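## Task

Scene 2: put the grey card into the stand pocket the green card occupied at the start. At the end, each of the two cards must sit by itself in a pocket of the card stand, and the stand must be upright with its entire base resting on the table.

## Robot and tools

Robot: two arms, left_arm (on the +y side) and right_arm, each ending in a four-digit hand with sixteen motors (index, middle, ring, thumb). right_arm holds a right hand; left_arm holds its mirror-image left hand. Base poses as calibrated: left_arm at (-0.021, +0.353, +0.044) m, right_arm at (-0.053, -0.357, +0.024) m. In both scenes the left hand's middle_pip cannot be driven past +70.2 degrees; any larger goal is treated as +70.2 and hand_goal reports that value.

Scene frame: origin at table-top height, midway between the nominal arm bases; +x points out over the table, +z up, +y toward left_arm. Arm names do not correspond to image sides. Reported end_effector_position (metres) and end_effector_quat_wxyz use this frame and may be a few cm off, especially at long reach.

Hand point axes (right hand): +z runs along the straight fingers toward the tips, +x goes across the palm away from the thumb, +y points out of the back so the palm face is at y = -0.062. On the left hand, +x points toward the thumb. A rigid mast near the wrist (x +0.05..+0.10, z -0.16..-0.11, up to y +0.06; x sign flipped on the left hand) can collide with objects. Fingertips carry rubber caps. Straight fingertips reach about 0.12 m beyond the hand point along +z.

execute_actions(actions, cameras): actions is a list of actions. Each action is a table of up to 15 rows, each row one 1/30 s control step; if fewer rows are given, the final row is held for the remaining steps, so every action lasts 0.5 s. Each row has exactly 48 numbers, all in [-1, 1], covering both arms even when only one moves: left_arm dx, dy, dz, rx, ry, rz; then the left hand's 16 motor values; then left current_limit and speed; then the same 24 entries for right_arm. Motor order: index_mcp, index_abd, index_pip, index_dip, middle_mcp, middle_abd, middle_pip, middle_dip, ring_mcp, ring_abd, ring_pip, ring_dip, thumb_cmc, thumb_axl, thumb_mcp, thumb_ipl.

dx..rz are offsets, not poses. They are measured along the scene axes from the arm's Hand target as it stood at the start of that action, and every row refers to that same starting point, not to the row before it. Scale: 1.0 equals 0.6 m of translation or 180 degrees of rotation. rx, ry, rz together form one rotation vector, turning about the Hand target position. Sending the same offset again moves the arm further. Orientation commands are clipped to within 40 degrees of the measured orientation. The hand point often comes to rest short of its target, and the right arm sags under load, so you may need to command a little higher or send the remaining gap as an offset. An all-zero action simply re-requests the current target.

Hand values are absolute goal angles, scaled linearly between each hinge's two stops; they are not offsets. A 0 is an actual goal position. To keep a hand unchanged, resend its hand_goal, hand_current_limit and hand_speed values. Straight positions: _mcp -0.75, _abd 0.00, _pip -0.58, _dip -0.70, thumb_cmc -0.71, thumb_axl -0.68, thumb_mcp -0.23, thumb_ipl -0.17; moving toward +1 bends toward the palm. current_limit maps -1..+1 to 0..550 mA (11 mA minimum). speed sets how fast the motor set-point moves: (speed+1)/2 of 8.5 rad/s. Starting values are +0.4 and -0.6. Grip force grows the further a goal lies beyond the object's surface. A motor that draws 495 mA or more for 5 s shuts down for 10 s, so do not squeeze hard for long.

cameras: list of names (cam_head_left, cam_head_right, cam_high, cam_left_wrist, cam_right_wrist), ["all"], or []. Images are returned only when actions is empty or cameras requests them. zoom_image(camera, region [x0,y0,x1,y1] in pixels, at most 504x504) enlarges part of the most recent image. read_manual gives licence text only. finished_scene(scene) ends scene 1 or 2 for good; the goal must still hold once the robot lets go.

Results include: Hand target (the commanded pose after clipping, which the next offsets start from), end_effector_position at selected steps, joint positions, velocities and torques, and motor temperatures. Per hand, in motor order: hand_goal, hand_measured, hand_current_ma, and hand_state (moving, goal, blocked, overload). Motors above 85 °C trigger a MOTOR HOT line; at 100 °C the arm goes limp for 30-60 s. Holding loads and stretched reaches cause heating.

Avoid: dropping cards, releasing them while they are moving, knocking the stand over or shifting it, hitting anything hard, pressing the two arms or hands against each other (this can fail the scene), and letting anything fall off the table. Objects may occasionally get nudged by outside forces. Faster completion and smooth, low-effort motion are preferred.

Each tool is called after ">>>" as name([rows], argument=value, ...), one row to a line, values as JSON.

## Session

>>> execute_actions(actions=[])

Scene clock: 0.00 s.
left_arm: end_effector_position=(+0.3541, +0.1494, +0.3550) hand_goal=(-0.754, +0.000, -0.576, -0.696, -0.754, +0.000, -0.576, -0.696, -0.754, +0.000, -0.576, -0.696, -0.714, -0.678, -0.226, -0.168) hand_measured=(-0.754, +0.000, -0.576, -0.696, -0.754, +0.000, -0.576, -0.696, -0.754, +0.000, -0.576, -0.696, -0.714, -0.678, -0.226, -0.168) hand_current_ma=(+0, +0, +0, +0, +0, +0, +0, +0, +0, +0, +0, +0, +0, +0, +0, +0) hand_state=(goal, goal, goal, goal, goal, goal, goal, goal, goal, goal, goal, goal, goal, goal, goal, goal) hand_current_limit=0.40 hand_speed=-0.60 end_effector_quat_wxyz=(+0.581, +0.677, +0.066, +0.446) | right_arm: end_effector_position=(+0.6174, -0.2541, +0.2891) hand_goal=(-0.754, +0.000, -0.576, -0.696, -0.754, +0.000, -0.576, -0.696, -0.754, +0.000, -0.576, -0.696, -0.714, -0.678, -0.226, -0.168) hand_measured=(-0.754, +0.000, -0.576, -0.696, -0.754, +0.000, -0.576, -0.696, -0.754, +0.000, -0.576, -0.696, -0.714, -0.678, -0.226, -0.168) hand_current_ma=(+0, +0, +0, +0, +0, +0, +0, +0, +0, +0, +0, +0, +0, +0, +0, +0) hand_state=(goal, goal, goal, goal, goal, goal, goal, goal, goal, goal, goal, goal, goal, goal, goal, goal) hand_current_limit=0.40 hand_speed=-0.60 end_effector_quat_wxyz=(+0.167, -0.102, +0.971, +0.134)
Joint positions: left_arm=[-0.221 1.294 0.367 1.017 0.591 0.508] | right_arm=[-0.042 1.92 1.93 -1.28 -0.315 -1.784]
Joint velocities: within noise
Joint torques (N m): no reading
Motor temperatures (°C): left_arm=[24 32 40 24 21 23] | right_arm=[24 41 33 27 23 24]
Heat: left arm: hottest elbow 40 °C; right arm: hottest shoulder 41 °C.
Hand target: left_arm +0.3579, +0.1485, +0.3611; +0.583, +0.673, +0.062, +0.451 | right_arm +0.6228, -0.2544, +0.2930; +0.173, -0.103, +0.970, +0.133

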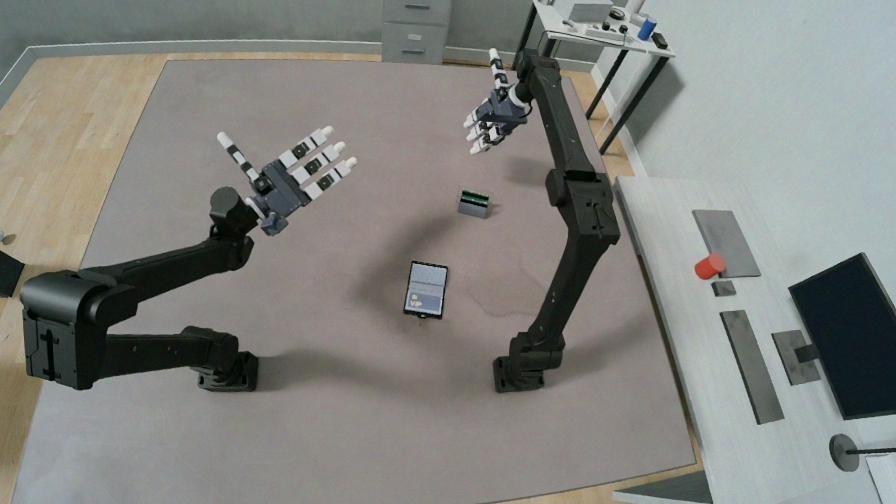

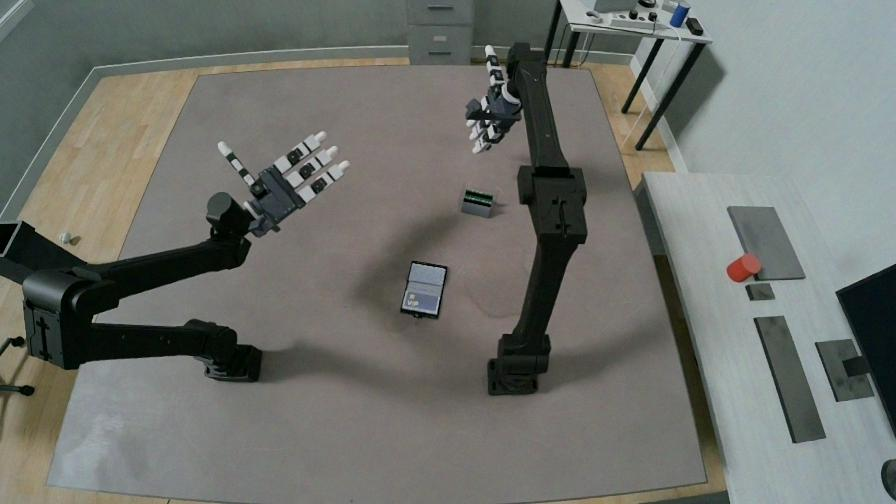

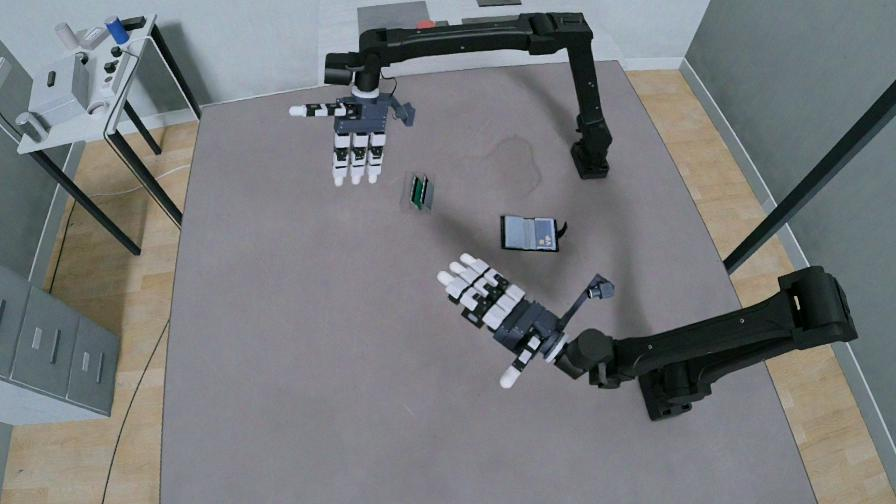

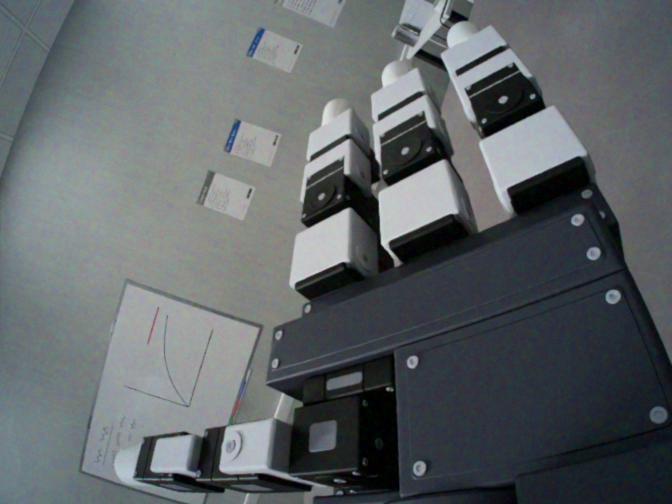

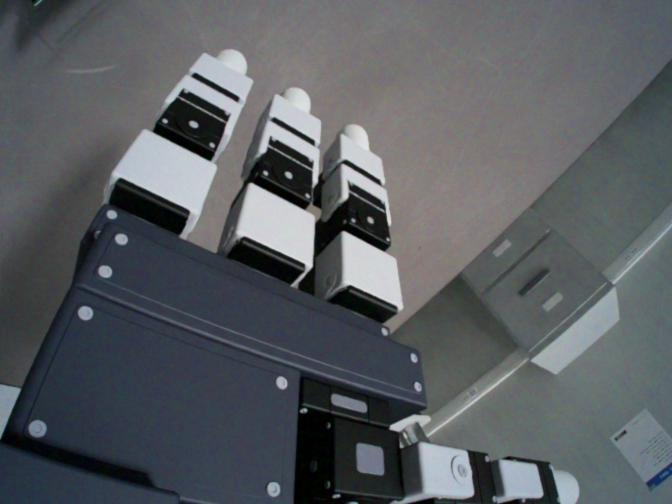

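>>> zoom_image(camera="cam_head_left", region=[445, 170, 505, 230])

>>> zoom_image(camera="cam_head_right", region=[450, 170, 510, 230])

>>> zoom_image(camera="cam_high", region=[390, 160, 450, 220])

Scaled by 8.400 from the camera's 896x504 image, which has a finer 1280x720 frame.

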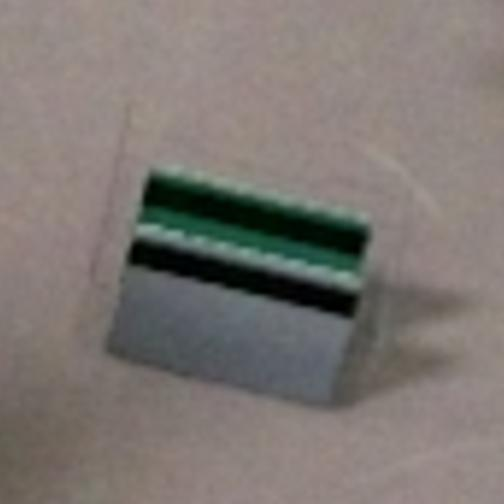

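Scaled by 8.400 from the camera's 896x504 image, which has a finer 1280x720 frame.

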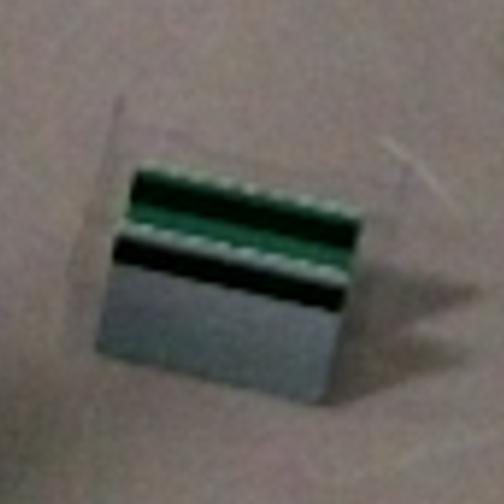

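Scaled by 8.400 from the camera's 896x504 image, which has a finer 1280x720 frame.

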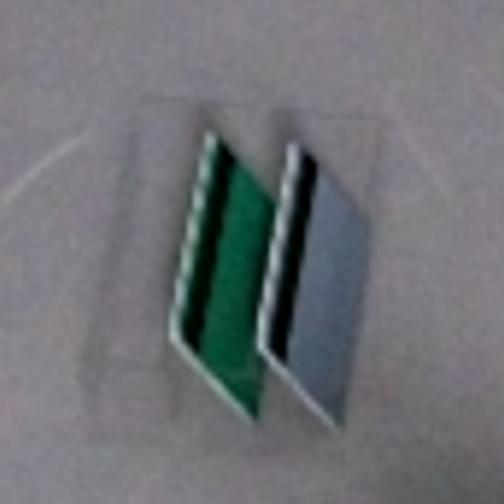

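>>> execute_actions([
  [[0,0,0,0,0,0,-0.754,0,-0.576,-0.696,-0.754,0,-0.576,-0.696,-0.754,0,-0.576,-0.696,-0.714,-0.678,-0.226,-0.168,0.4,-0.6,-0.12,0.011,0.05,-0.0338,0.0622,-0.0821,-0.589,0,-0.576,-0.696,-0.754,0,-0.576,-0.696,-0.589,0,-0.576,-0.696,-0.714,-0.678,-0.226,-0.168,0.4,-0.6]],
  [[0,0,0,0,0,0,-0.754,0,-0.576,-0.696,-0.754,0,-0.576,-0.696,-0.754,0,-0.576,-0.696,-0.714,-0.678,-0.226,-0.168,0.4,-0.6,-0.21,0.011,-0.0,-0.0338,0.0622,-0.0821,-0.589,0,-0.576,-0.696,-0.754,0,-0.576,-0.696,-0.589,0,-0.576,-0.696,-0.714,-0.678,-0.226,-0.168,0.4,-0.6]],
], cameras=["cam_right_wrist","cam_head_left","cam_high"])

Scene clock: 53.33 s.
left_arm: end_effector_position=(+0.3541, +0.1494, +0.3550) hand_goal=(-0.754, +0.000, -0.576, -0.696, -0.754, +0.000, -0.576, -0.696, -0.754, +0.000, -0.576, -0.696, -0.714, -0.678, -0.226, -0.168) hand_measured=(-0.760, +0.000, -0.576, -0.696, -0.760, +0.000, -0.576, -0.696, -0.760, +0.000, -0.576, -0.696, -0.720, -0.678, -0.226, -0.168) hand_current_ma=(-21, +0, -2, +0, -24, +0, -2, +0, -20, +0, -2, +0, -20, +2, +1, +1) hand_state=(goal, goal, goal, goal, goal, goal, goal, goal, goal, goal, goal, goal, goal, goal, goal, goal) hand_current_limit=0.40 hand_speed=-0.60 end_effector_quat_wxyz=(+0.581, +0.677, +0.066, +0.446) | right_arm: end_effector_position=(+0.4239, -0.2419, +0.3302) hand_goal=(-0.590, +0.000, -0.576, -0.696, -0.754, +0.000, -0.576, -0.696, -0.590, +0.000, -0.576, -0.696, -0.714, -0.678, -0.226, -0.168) hand_measured=(-0.592, +0.000, -0.576, -0.696, -0.754, +0.000, -0.576, -0.696, -0.592, +0.000, -0.576, -0.696, -0.714, -0.678, -0.222, -0.168) hand_current_ma=(-1, +0, +0, +0, +0, +0, +0, +0, -3, +0, +0, +0, +0, +1, +6, +0) hand_state=(goal, goal, goal, goal, goal, goal, goal, goal, goal, goal, goal, goal, goal, goal, goal, goal) hand_current_limit=0.40 hand_speed=-0.60 end_effector_quat_wxyz=(+0.010, +0.151, +0.988, +0.004)
Joint positions: left_arm=[-0.221 1.294 0.367 1.017 0.591 0.508] | right_arm=[0.103 1.457 1.557 -1.65 -0.004 -1.174]
Joint torques (N m): left_arm=[-0.97 -6.3 9.95 2.52 -0.06 0.01] | right_arm=[0.26 -14.1 6.71 0.13 0.04 0.18]
Motor temperatures (°C): left_arm=[24 32 44 24 21 23] | right_arm=[24 50 39 27 23 24]
Heat: left arm: hottest elbow 44 °C; right arm: hottest shoulder 50 °C.
Hand target: left_arm +0.3579, +0.1485, +0.3611; +0.583, +0.673, +0.062, +0.451 | right_arm +0.4248, -0.2411, +0.3230; +0.000, +0.156, +0.988, +0.000
Off the commanded pose: left_arm 0.007 m, 1 deg | right_arm 0.007 m, 1 deg.
Step readings (end_effector_position of left_arm | right_arm):
0: (+0.3541, +0.1494, +0.3550) | (+0.6174, -0.2541, +0.2891)
1: (+0.3541, +0.1494, +0.3550) | (+0.6174, -0.2546, +0.2886)
2: (+0.3541, +0.1494, +0.3550) | (+0.6157, -0.2578, +0.2851)
4: (+0.3541, +0.1494, +0.3550) | (+0.6022, -0.2632, +0.2777)
8: (+0.3541, +0.1494, +0.3550) | (+0.5644, -0.2610, +0.2876)
15: (+0.3541, +0.1494, +0.3550) | (+0.5465, -0.2467, +0.3356)
16: (+0.3541, +0.1494, +0.3550) | (+0.5453, -0.2464, +0.3373)
17: (+0.3541, +0.1494, +0.3550) | (+0.5400, -0.2483, +0.3340)
19: (+0.3541, +0.1494, +0.3550) | (+0.5136, -0.2525, +0.3190)
23: (+0.3541, +0.1494, +0.3550) | (+0.4485, -0.2494, +0.3031)
30: (+0.3541, +0.1494, +0.3550) | (+0.4236, -0.2385, +0.3314)
Images, in order (width x height): cam_head_left 896x504, cam_high 896x504, cam_right_wrist 672x504.

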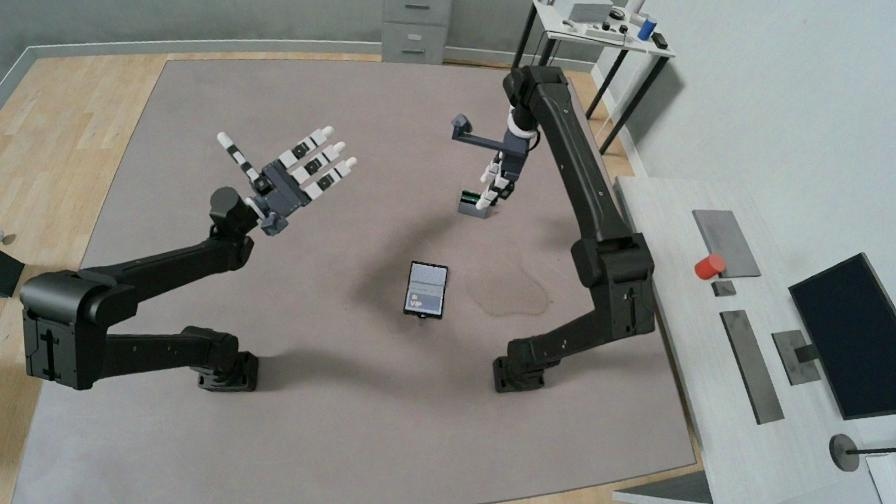

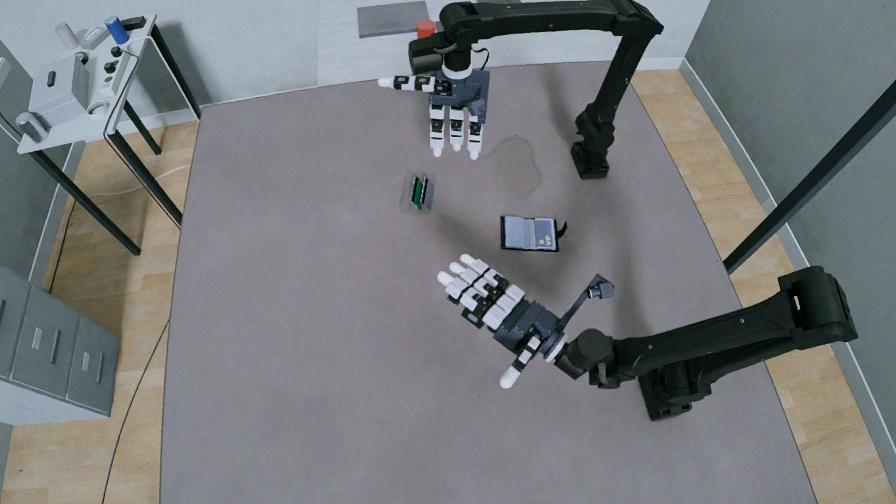

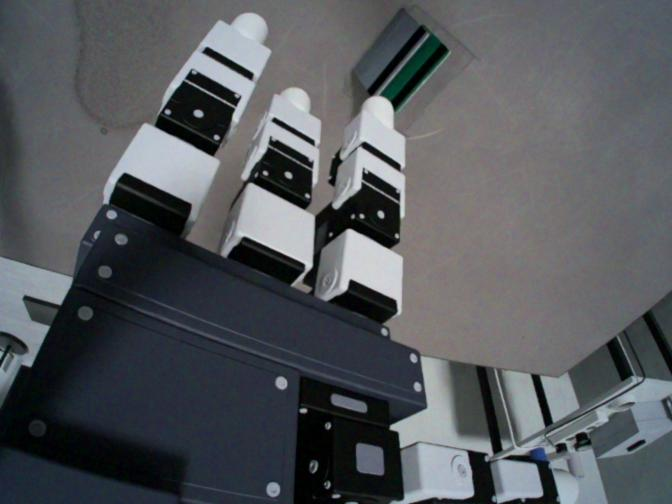

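>>> zoom_image(camera="cam_right_wrist", region=[340, 0, 500, 150])

Scaled by 3.150 from the camera's 672x504 image, which has a finer 960x720 frame.

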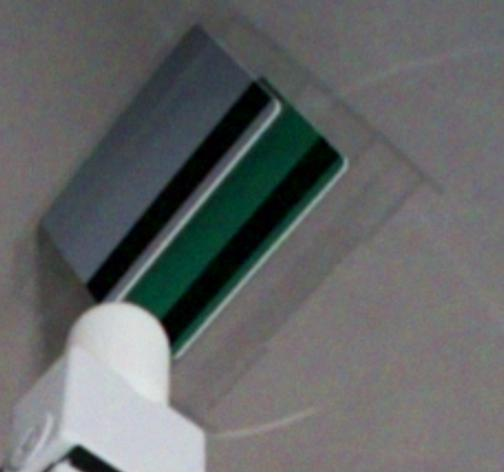

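>>> execute_actions([
  [[0,0,0,0,0,0,-0.754,0,-0.576,-0.696,-0.754,0,-0.576,-0.696,-0.754,0,-0.576,-0.696,-0.714,-0.678,-0.226,-0.168,0.4,-0.6,0.2427,-0.0667,-0.08,0,0,0,-0.589,-0.1,-0.576,-0.696,-1,0,-1,-1,-0.589,0.1,-0.576,-0.696,-0.714,-0.678,-0.226,-0.168,0.4,-0.6]],
  [[0,0,0,0,0,0,-0.754,0,-0.576,-0.696,-0.754,0,-0.576,-0.696,-0.754,0,-0.576,-0.696,-0.714,-0.678,-0.226,-0.168,0.4,-0.6,0,0,-0.083,0,0,0,-0.589,0.2,-0.576,-0.696,-1,0,-1,-1,-0.589,-0.1,-0.576,-0.696,-0.714,-0.678,-0.226,-0.168,0.4,-0.6]],
], cameras=["cam_right_wrist","cam_head_left"])

>>> zoom_image(camera="cam_right_wrist", region=[180, 0, 400, 150])

Scene clock: 95.40 s.
left_arm: end_effector_position=(+0.3541, +0.1494, +0.3550) hand_goal=(-0.754, +0.000, -0.576, -0.696, -0.754, +0.000, -0.576, -0.696, -0.754, +0.000, -0.576, -0.696, -0.714, -0.678, -0.226, -0.168) hand_measured=(-0.760, +0.000, -0.576, -0.696, -0.760, +0.000, -0.576, -0.696, -0.760, +0.000, -0.576, -0.696, -0.720, -0.678, -0.226, -0.168) hand_current_ma=(-21, +0, -2, +0, -24, +0, -2, +0, -20, +0, -2, +0, -20, +2, +1, +1) hand_state=(goal, goal, goal, goal, goal, goal, goal, goal, goal, goal, goal, goal, goal, goal, goal, goal) hand_current_limit=0.40 hand_speed=-0.60 end_effector_quat_wxyz=(+0.581, +0.677, +0.066, +0.446) | right_arm: end_effector_position=(+0.5700, -0.2842, +0.2248) hand_goal=(-0.590, +0.200, -0.576, -0.696, -1.000, +0.000, -1.000, -1.000, -0.590, -0.100, -0.576, -0.696, -0.714, -0.678, -0.226, -0.168) hand_measured=(-0.592, +0.194, -0.576, -0.696, -0.990, +0.000, -0.994, -0.996, -0.592, -0.096, -0.576, -0.696, -0.714, -0.678, -0.222, -0.168) hand_current_ma=(-1, -6, +0, +0, +17, +0, +8, +3, -2, +3, +0, +0, +0, +1, +6, +0) hand_state=(goal, goal, goal, goal, goal, goal, goal, goal, goal, goal, goal, goal, goal, goal, goal, goal) hand_current_limit=0.40 hand_speed=-0.60 end_effector_quat_wxyz=(-0.004, +0.163, +0.987, +0.000)
Joint positions: left_arm=[-0.221 1.294 0.367 1.017 0.591 0.508] | right_arm=[0.009 1.859 1.794 -1.513 -0.001 -1.245]
Joint torques (N m): left_arm=[-0.85 -6.36 9.88 2.52 -0.05 0.01] | right_arm=[0.5 -23.53 6.56 0.7 -0.03 -0.07]
Motor temperatures (°C): left_arm=[24 32 46 24 21 23] | right_arm=[24 45 40 27 23 24]
Heat: left arm: hottest elbow 46 °C; right arm: hottest shoulder 45 °C.
Hand target: left_arm +0.3579, +0.1485, +0.3611; +0.583, +0.673, +0.062, +0.451 | right_arm +0.5703, -0.2811, +0.2251; +0.000, +0.156, +0.988, +0.000
Off the commanded pose: left_arm 0.007 m, 1 deg | right_arm 0.003 m, 1 deg.
Step readings (end_effector_position of left_arm | right_arm):
0: (+0.3541, +0.1494, +0.3550) | (+0.4239, -0.2419, +0.3302)
1: (+0.3541, +0.1494, +0.3550) | (+0.4241, -0.2421, +0.3298)
2: (+0.3541, +0.1494, +0.3550) | (+0.4270, -0.2428, +0.3286)
4: (+0.3541, +0.1494, +0.3550) | (+0.4473, -0.2482, +0.3259)
8: (+0.3541, +0.1494, +0.3550) | (+0.5153, -0.2757, +0.2965)
15: (+0.3541, +0.1494, +0.3550) | (+0.5565, -0.2927, +0.2315)
16: (+0.3541, +0.1494, +0.3550) | (+0.5573, -0.2915, +0.2299)
17: (+0.3541, +0.1494, +0.3550) | (+0.5584, -0.2901, +0.2296)
19: (+0.3541, +0.1494, +0.3550) | (+0.5624, -0.2874, +0.2311)
23: (+0.3541, +0.1494, +0.3550) | (+0.5710, -0.2857, +0.2316)
30: (+0.3541, +0.1494, +0.3550) | (+0.5695, -0.2842, +0.2247)
Images, in order (width x height): cam_head_left 896x504, cam_right_wrist 672x504.

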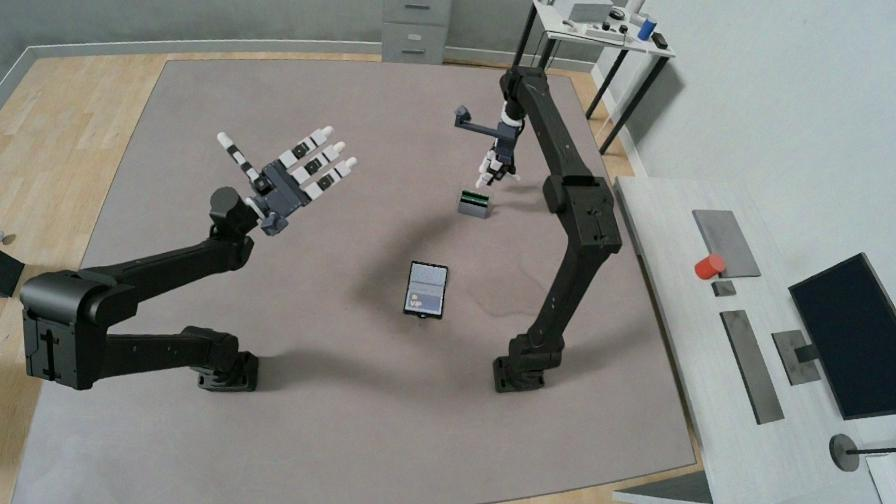

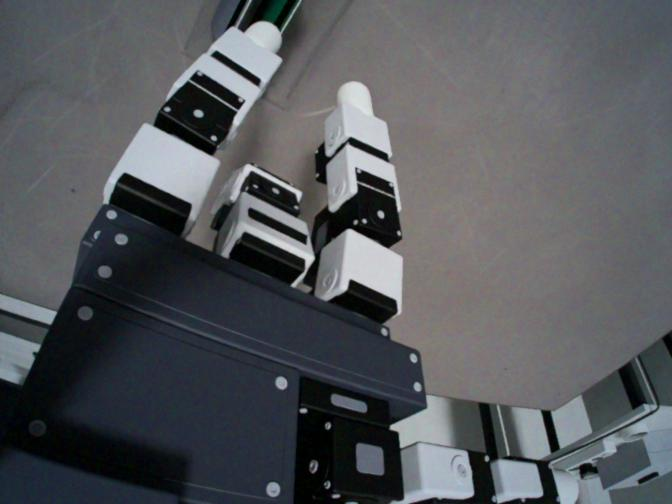

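Scaled by 2.291 from the camera's 672x504 image, which has a finer 960x720 frame.

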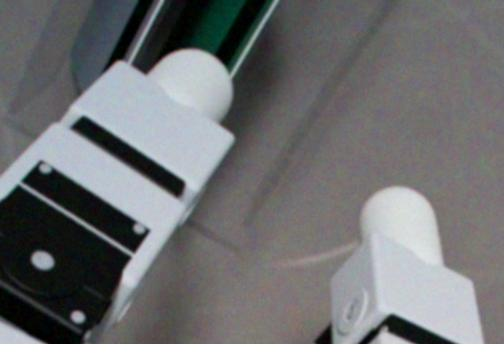

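>>> execute_actions([
  [[0,0,0,0,0,0,-0.754,0,-0.576,-0.696,-0.754,0,-0.576,-0.696,-0.754,0,-0.576,-0.696,-0.714,-0.678,-0.226,-0.168,0.4,-0.6,-0.025,0.0083,-0.058,0,0,0,-0.452,0.45,-0.781,-0.812,-1,0,-1,-1,-0.589,-0.139,-0.576,-0.696,-0.714,-0.678,-0.226,-0.168,0.4,-0.6]],
], cameras=["cam_right_wrist","cam_head_left","cam_head_right"])

>>> zoom_image(camera="cam_right_wrist", region=[180, 0, 400, 150])

>>> zoom_image(camera="cam_head_left", region=[445, 170, 505, 230])

Scene clock: 127.50 s.
left_arm: end_effector_position=(+0.3541, +0.1494, +0.3550) hand_goal=(-0.754, +0.000, -0.576, -0.696, -0.754, +0.000, -0.576, -0.696, -0.754, +0.000, -0.576, -0.696, -0.714, -0.678, -0.226, -0.168) hand_measured=(-0.760, +0.000, -0.576, -0.696, -0.760, +0.000, -0.576, -0.696, -0.760, +0.000, -0.576, -0.696, -0.720, -0.678, -0.226, -0.168) hand_current_ma=(-21, +0, -2, +0, -24, +0, -2, +0, -20, +0, -2, +0, -20, +2, +1, +1) hand_state=(goal, goal, goal, goal, goal, goal, goal, goal, goal, goal, goal, goal, goal, goal, goal, goal) hand_current_limit=0.40 hand_speed=-0.60 end_effector_quat_wxyz=(+0.581, +0.677, +0.066, +0.446) | right_arm: end_effector_position=(+0.5546, -0.2812, +0.1864) hand_goal=(-0.452, +0.450, -0.782, -0.812, -1.000, +0.000, -1.000, -1.000, -0.590, -0.140, -0.576, -0.696, -0.714, -0.678, -0.226, -0.168) hand_measured=(-0.456, +0.442, -0.780, -0.810, -0.990, +0.000, -0.994, -0.998, -0.592, -0.136, -0.576, -0.696, -0.714, -0.678, -0.222, -0.168) hand_current_ma=(-6, -9, +3, +3, +17, +0, +7, +3, -2, +3, +0, +0, +0, +1, +6, +0) hand_state=(goal, goal, goal, goal, goal, goal, goal, goal, goal, goal, goal, goal, goal, goal, goal, goal) hand_current_limit=0.40 hand_speed=-0.60 end_effector_quat_wxyz=(-0.007, +0.160, +0.987, -0.001)
Joint positions: left_arm=[-0.221 1.294 0.367 1.017 0.591 0.508] | right_arm=[0.014 1.835 1.658 -1.408 -0.001 -1.245]
Joint torques (N m): left_arm=[-0.97 -6.59 9.85 2.55 -0.07 0.02] | right_arm=[0.79 -22.59 6.5 0.69 -0.04 0.02]
Heat: left arm: hottest elbow 47 °C; right arm: hottest shoulder 49 °C.
Hand target: left_arm +0.3579, +0.1485, +0.3611; +0.583, +0.673, +0.062, +0.451 | right_arm +0.5554, -0.2762, +0.1904; +0.000, +0.156, +0.988, +0.000
Off the commanded pose: left_arm 0.007 m, 1 deg | right_arm 0.006 m, 1 deg.
Step readings (end_effector_position of left_arm | right_arm):
0: (+0.3541, +0.1494, +0.3550) | (+0.5701, -0.2842, +0.2249)
1: (+0.3541, +0.1494, +0.3550) | (+0.5700, -0.2842, +0.2241)
2: (+0.3541, +0.1494, +0.3550) | (+0.5700, -0.2842, +0.2224)
4: (+0.3541, +0.1494, +0.3550) | (+0.5659, -0.2833, +0.2143)
8: (+0.3541, +0.1494, +0.3550) | (+0.5546, -0.2814, +0.1936)
15: (+0.3541, +0.1494, +0.3550) | (+0.5539, -0.2812, +0.1863)
Images, in order (width x height): cam_head_left 896x504, cam_head_right 896x504, cam_right_wrist 672x504.

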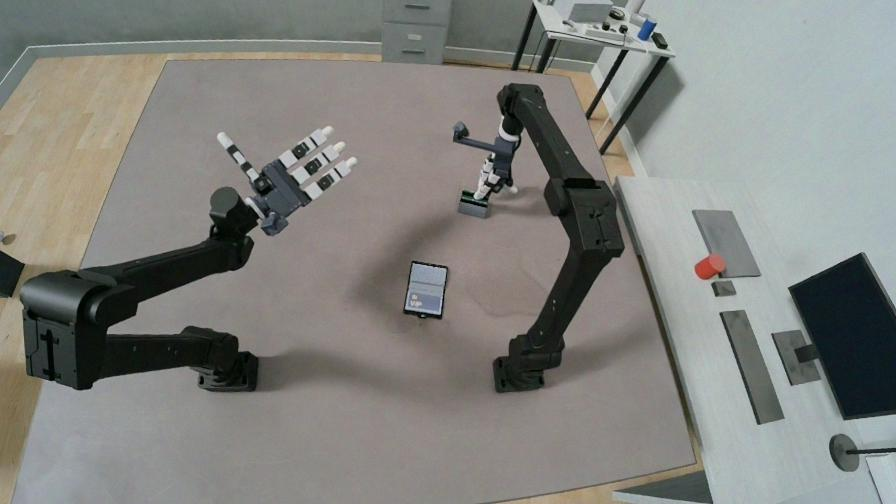

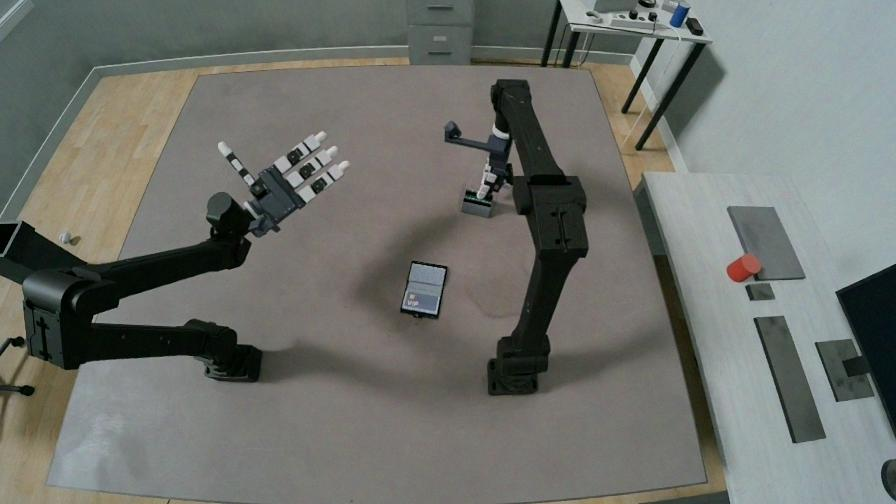

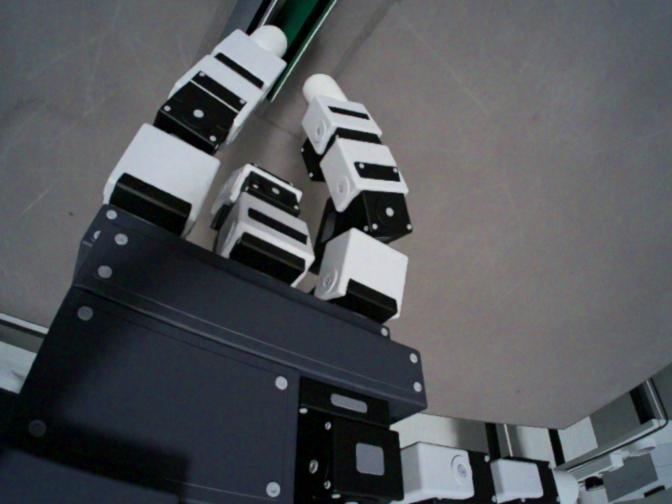

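Scaled by 2.291 from the camera's 672x504 image, which has a finer 960x720 frame.

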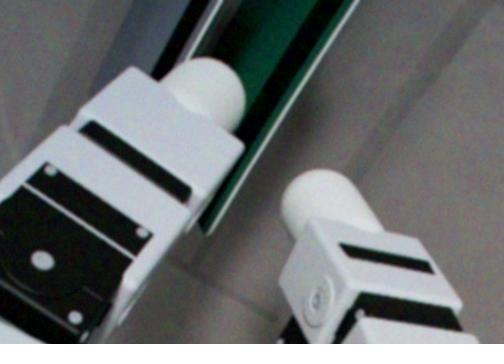

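Scaled by 8.400 from the camera's 896x504 image, which has a finer 1280x720 frame.

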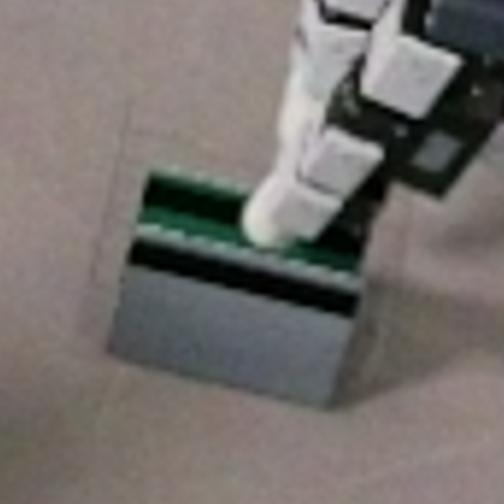

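>>> execute_actions([
  [[0,0,0,0,0,0,-0.754,0,-0.576,-0.696,-0.754,0,-0.576,-0.696,-0.754,0,-0.576,-0.696,-0.714,-0.678,-0.226,-0.168,0.4,-0.6,0,0,-0.052,0,0,0,-0.452,0.45,-0.781,-0.812,-1,0,-1,-1,-0.589,-0.16,-0.576,-0.696,-0.714,-0.678,-0.226,-0.168,0.4,-0.6]],
], cameras=["cam_right_wrist","cam_head_left","cam_head_right"])

>>> zoom_image(camera="cam_right_wrist", region=[180, 0, 400, 150])

>>> zoom_image(camera="cam_head_left", region=[445, 170, 505, 230])

Scene clock: 137.67 s.
left_arm: end_effector_position=(+0.3541, +0.1494, +0.3550) hand_goal=(-0.754, +0.000, -0.576, -0.696, -0.754, +0.000, -0.576, -0.696, -0.754, +0.000, -0.576, -0.696, -0.714, -0.678, -0.226, -0.168) hand_measured=(-0.760, +0.000, -0.576, -0.696, -0.760, +0.000, -0.576, -0.696, -0.760, +0.000, -0.576, -0.696, -0.720, -0.678, -0.226, -0.168) hand_current_ma=(-21, +0, -2, +0, -24, +0, -2, +0, -20, +0, -2, +0, -20, +2, +1, +1) hand_state=(goal, goal, goal, goal, goal, goal, goal, goal, goal, goal, goal, goal, goal, goal, goal, goal) hand_current_limit=0.40 hand_speed=-0.60 end_effector_quat_wxyz=(+0.581, +0.677, +0.066, +0.446) | right_arm: end_effector_position=(+0.5541, -0.2812, +0.1696) hand_goal=(-0.452, +0.450, -0.782, -0.812, -1.000, +0.000, -1.000, -1.000, -0.590, -0.160, -0.576, -0.696, -0.714, -0.678, -0.226, -0.168) hand_measured=(-0.456, +0.444, -0.780, -0.810, -0.990, +0.000, -0.994, -0.998, -0.590, -0.160, -0.576, -0.696, -0.714, -0.678, -0.222, -0.168) hand_current_ma=(-6, -7, +3, +3, +17, +0, +7, +3, +0, +0, +0, +0, +0, +1, +6, +0) hand_state=(goal, goal, goal, goal, goal, goal, goal, goal, goal, goal, goal, goal, goal, goal, goal, goal) hand_current_limit=0.40 hand_speed=-0.60 end_effector_quat_wxyz=(+0.001, +0.160, +0.987, +0.000)
Joint positions: left_arm=[-0.221 1.294 0.367 1.017 0.591 0.508] | right_arm=[0.014 1.833 1.607 -1.343 -0.001 -1.245]
Joint torques (N m): left_arm=[-0.97 -6.65 9.94 2.44 -0.06 0.02] | right_arm=[0.79 -20.95 5.87 1.25 -0.04 0.01]
Heat: left arm: hottest elbow 47 °C; right arm: hottest shoulder 48 °C.
Hand target: left_arm +0.3579, +0.1485, +0.3611; +0.583, +0.673, +0.062, +0.451 | right_arm +0.5554, -0.2762, +0.1590; +0.000, +0.156, +0.988, +0.000
Off the commanded pose: left_arm 0.007 m, 1 deg | right_arm 0.012 m, 1 deg.
Step readings (end_effector_position of left_arm | right_arm):
0: (+0.3541, +0.1494, +0.3550) | (+0.5547, -0.2812, +0.1864)
1: (+0.3541, +0.1494, +0.3550) | (+0.5546, -0.2812, +0.1861)
2: (+0.3541, +0.1494, +0.3550) | (+0.5552, -0.2812, +0.1851)
4: (+0.3541, +0.1494, +0.3550) | (+0.5562, -0.2812, +0.1806)
8: (+0.3541, +0.1494, +0.3550) | (+0.5535, -0.2812, +0.1695)
15: (+0.3541, +0.1494, +0.3550) | (+0.5541, -0.2812, +0.1696)
Images, in order (width x height): cam_head_left 896x504, cam_head_right 896x504, cam_right_wrist 672x504.

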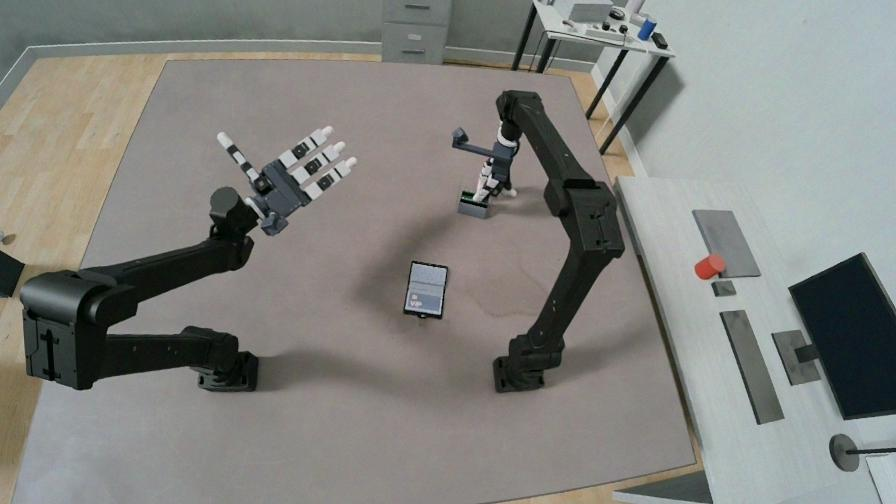

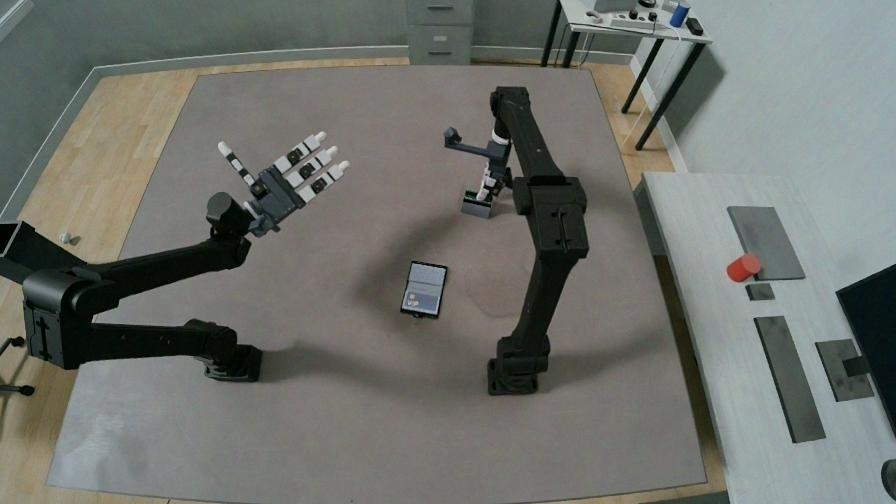

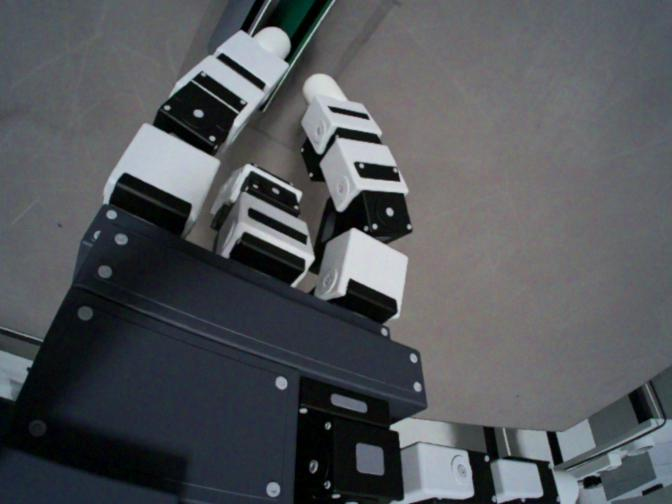

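Scaled by 2.291 from the camera's 672x504 image, which has a finer 960x720 frame.

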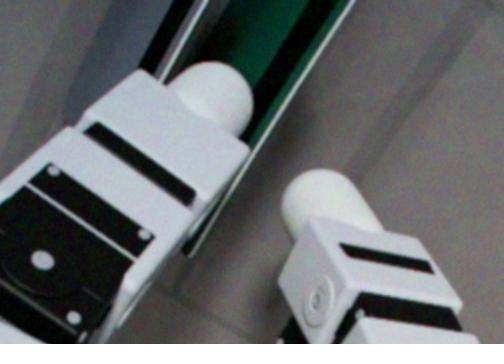

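Scaled by 8.400 from the camera's 896x504 image, which has a finer 1280x720 frame.

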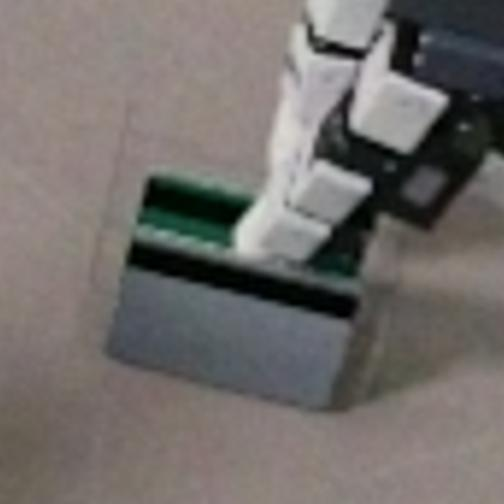

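>>> execute_actions([
  [[0,0,0,0,0,0,-0.754,0,-0.576,-0.696,-0.754,0,-0.576,-0.696,-0.754,0,-0.576,-0.696,-0.714,-0.678,-0.226,-0.168,0.4,-0.6,0,0,-0.033,0,0,0,-0.452,0.45,-0.781,-0.812,-1,0,-1,-1,-0.589,-0.19,-0.576,-0.696,-0.714,-0.678,-0.226,-0.168,0.0,-0.6]],
], cameras=["cam_right_wrist","cam_head_left","cam_head_right"])

>>> zoom_image(camera="cam_right_wrist", region=[180, 0, 400, 150])

>>> zoom_image(camera="cam_head_left", region=[445, 170, 505, 230])

Scene clock: 144.43 s.
left_arm: end_effector_position=(+0.3541, +0.1494, +0.3550) hand_goal=(-0.754, +0.000, -0.576, -0.696, -0.754, +0.000, -0.576, -0.696, -0.754, +0.000, -0.576, -0.696, -0.714, -0.678, -0.226, -0.168) hand_measured=(-0.760, +0.000, -0.576, -0.696, -0.760, +0.000, -0.576, -0.696, -0.760, +0.000, -0.576, -0.696, -0.720, -0.678, -0.226, -0.168) hand_current_ma=(-21, +0, -2, +0, -24, +0, -2, +0, -20, +0, -2, +0, -20, +2, +1, +1) hand_state=(goal, goal, goal, goal, goal, goal, goal, goal, goal, goal, goal, goal, goal, goal, goal, goal) hand_current_limit=0.40 hand_speed=-0.60 end_effector_quat_wxyz=(+0.581, +0.677, +0.066, +0.446) | right_arm: end_effector_position=(+0.5530, -0.2811, +0.1702) hand_goal=(-0.452, +0.450, -0.782, -0.812, -1.000, +0.000, -1.000, -1.000, -0.590, -0.190, -0.576, -0.696, -0.714, -0.678, -0.226, -0.168) hand_measured=(-0.456, +0.444, -0.780, -0.810, -0.990, +0.000, -0.994, -0.998, -0.588, -0.166, -0.576, -0.696, -0.714, -0.678, -0.222, -0.168) hand_current_ma=(-6, -7, +3, +3, +17, +0, +7, +3, +3, +43, +0, +0, +0, +1, +6, +0) hand_state=(goal, goal, goal, goal, goal, goal, goal, goal, goal, blocked, goal, goal, goal, goal, goal, goal) hand_current_limit=0.00 hand_speed=-0.60 end_effector_quat_wxyz=(+0.013, +0.160, +0.987, +0.003)
Joint positions: left_arm=[-0.221 1.294 0.367 1.017 0.591 0.508] | right_arm=[0.014 1.815 1.58 -1.309 -0.001 -1.246]
Joint torques (N m): left_arm=[-0.91 -6.3 9.98 2.5 -0.06 0.01] | right_arm=[0.67 -18.14 5.18 1.91 -0.02 0.02]
Heat: left arm: hottest elbow 47 °C; right arm: hottest shoulder 48 °C.
Hand target: left_arm +0.3579, +0.1485, +0.3611; +0.583, +0.673, +0.062, +0.451 | right_arm +0.5554, -0.2762, +0.1394; +0.000, +0.156, +0.988, +0.000
Off the commanded pose: left_arm 0.007 m, 1 deg | right_arm 0.031 m, 2 deg.
Step readings (end_effector_position of left_arm | right_arm):
0: (+0.3541, +0.1494, +0.3550) | (+0.5541, -0.2812, +0.1696)
1: (+0.3541, +0.1494, +0.3550) | (+0.5540, -0.2812, +0.1695)
2: (+0.3541, +0.1494, +0.3550) | (+0.5541, -0.2812, +0.1692)
4: (+0.3541, +0.1494, +0.3550) | (+0.5534, -0.2812, +0.1694)
8: (+0.3541, +0.1494, +0.3550) | (+0.5526, -0.2812, +0.1699)
15: (+0.3541, +0.1494, +0.3550) | (+0.5531, -0.2811, +0.1701)
Images, in order (width x height): cam_head_left 896x504, cam_head_right 896x504, cam_right_wrist 672x504.

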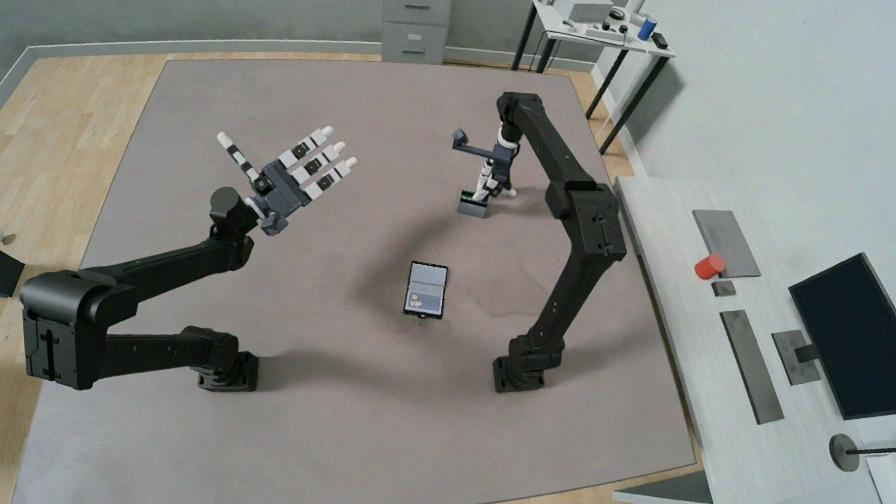

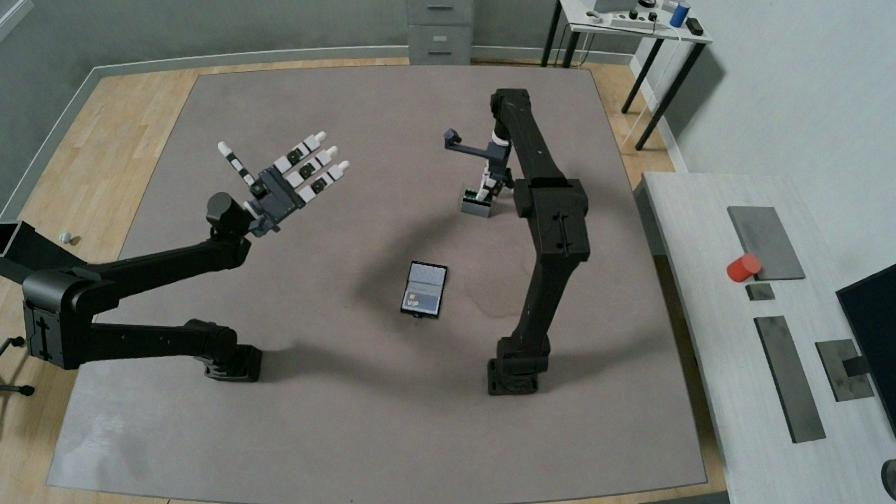

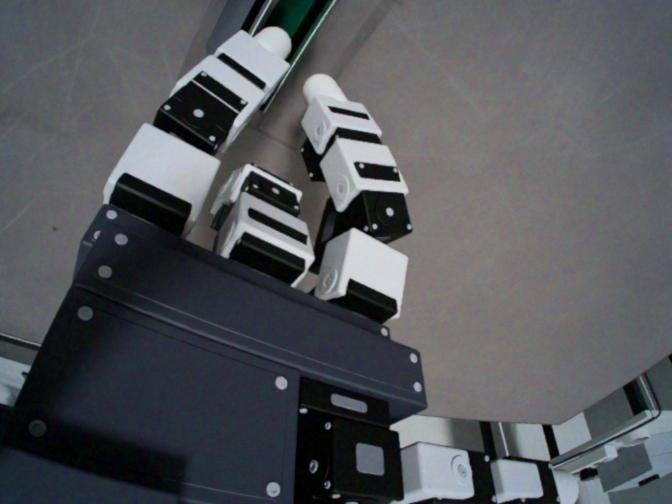

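Scaled by 2.291 from the camera's 672x504 image, which has a finer 960x720 frame.

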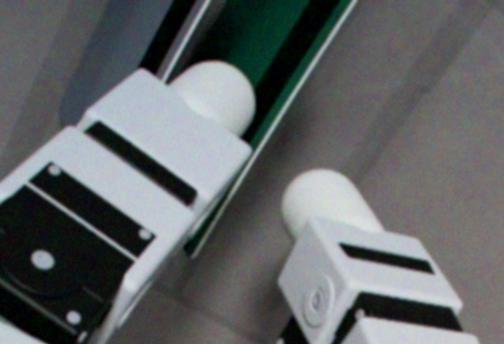

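Scaled by 8.400 from the camera's 896x504 image, which has a finer 1280x720 frame.

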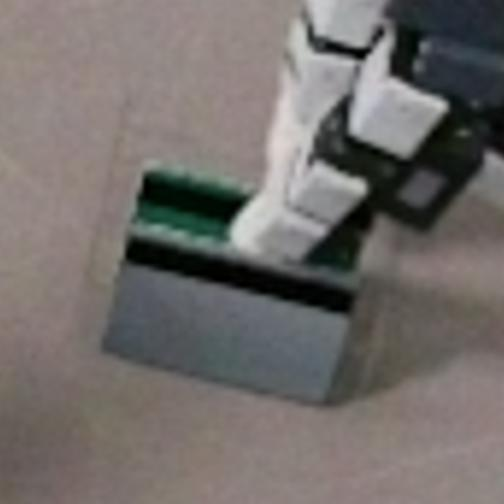

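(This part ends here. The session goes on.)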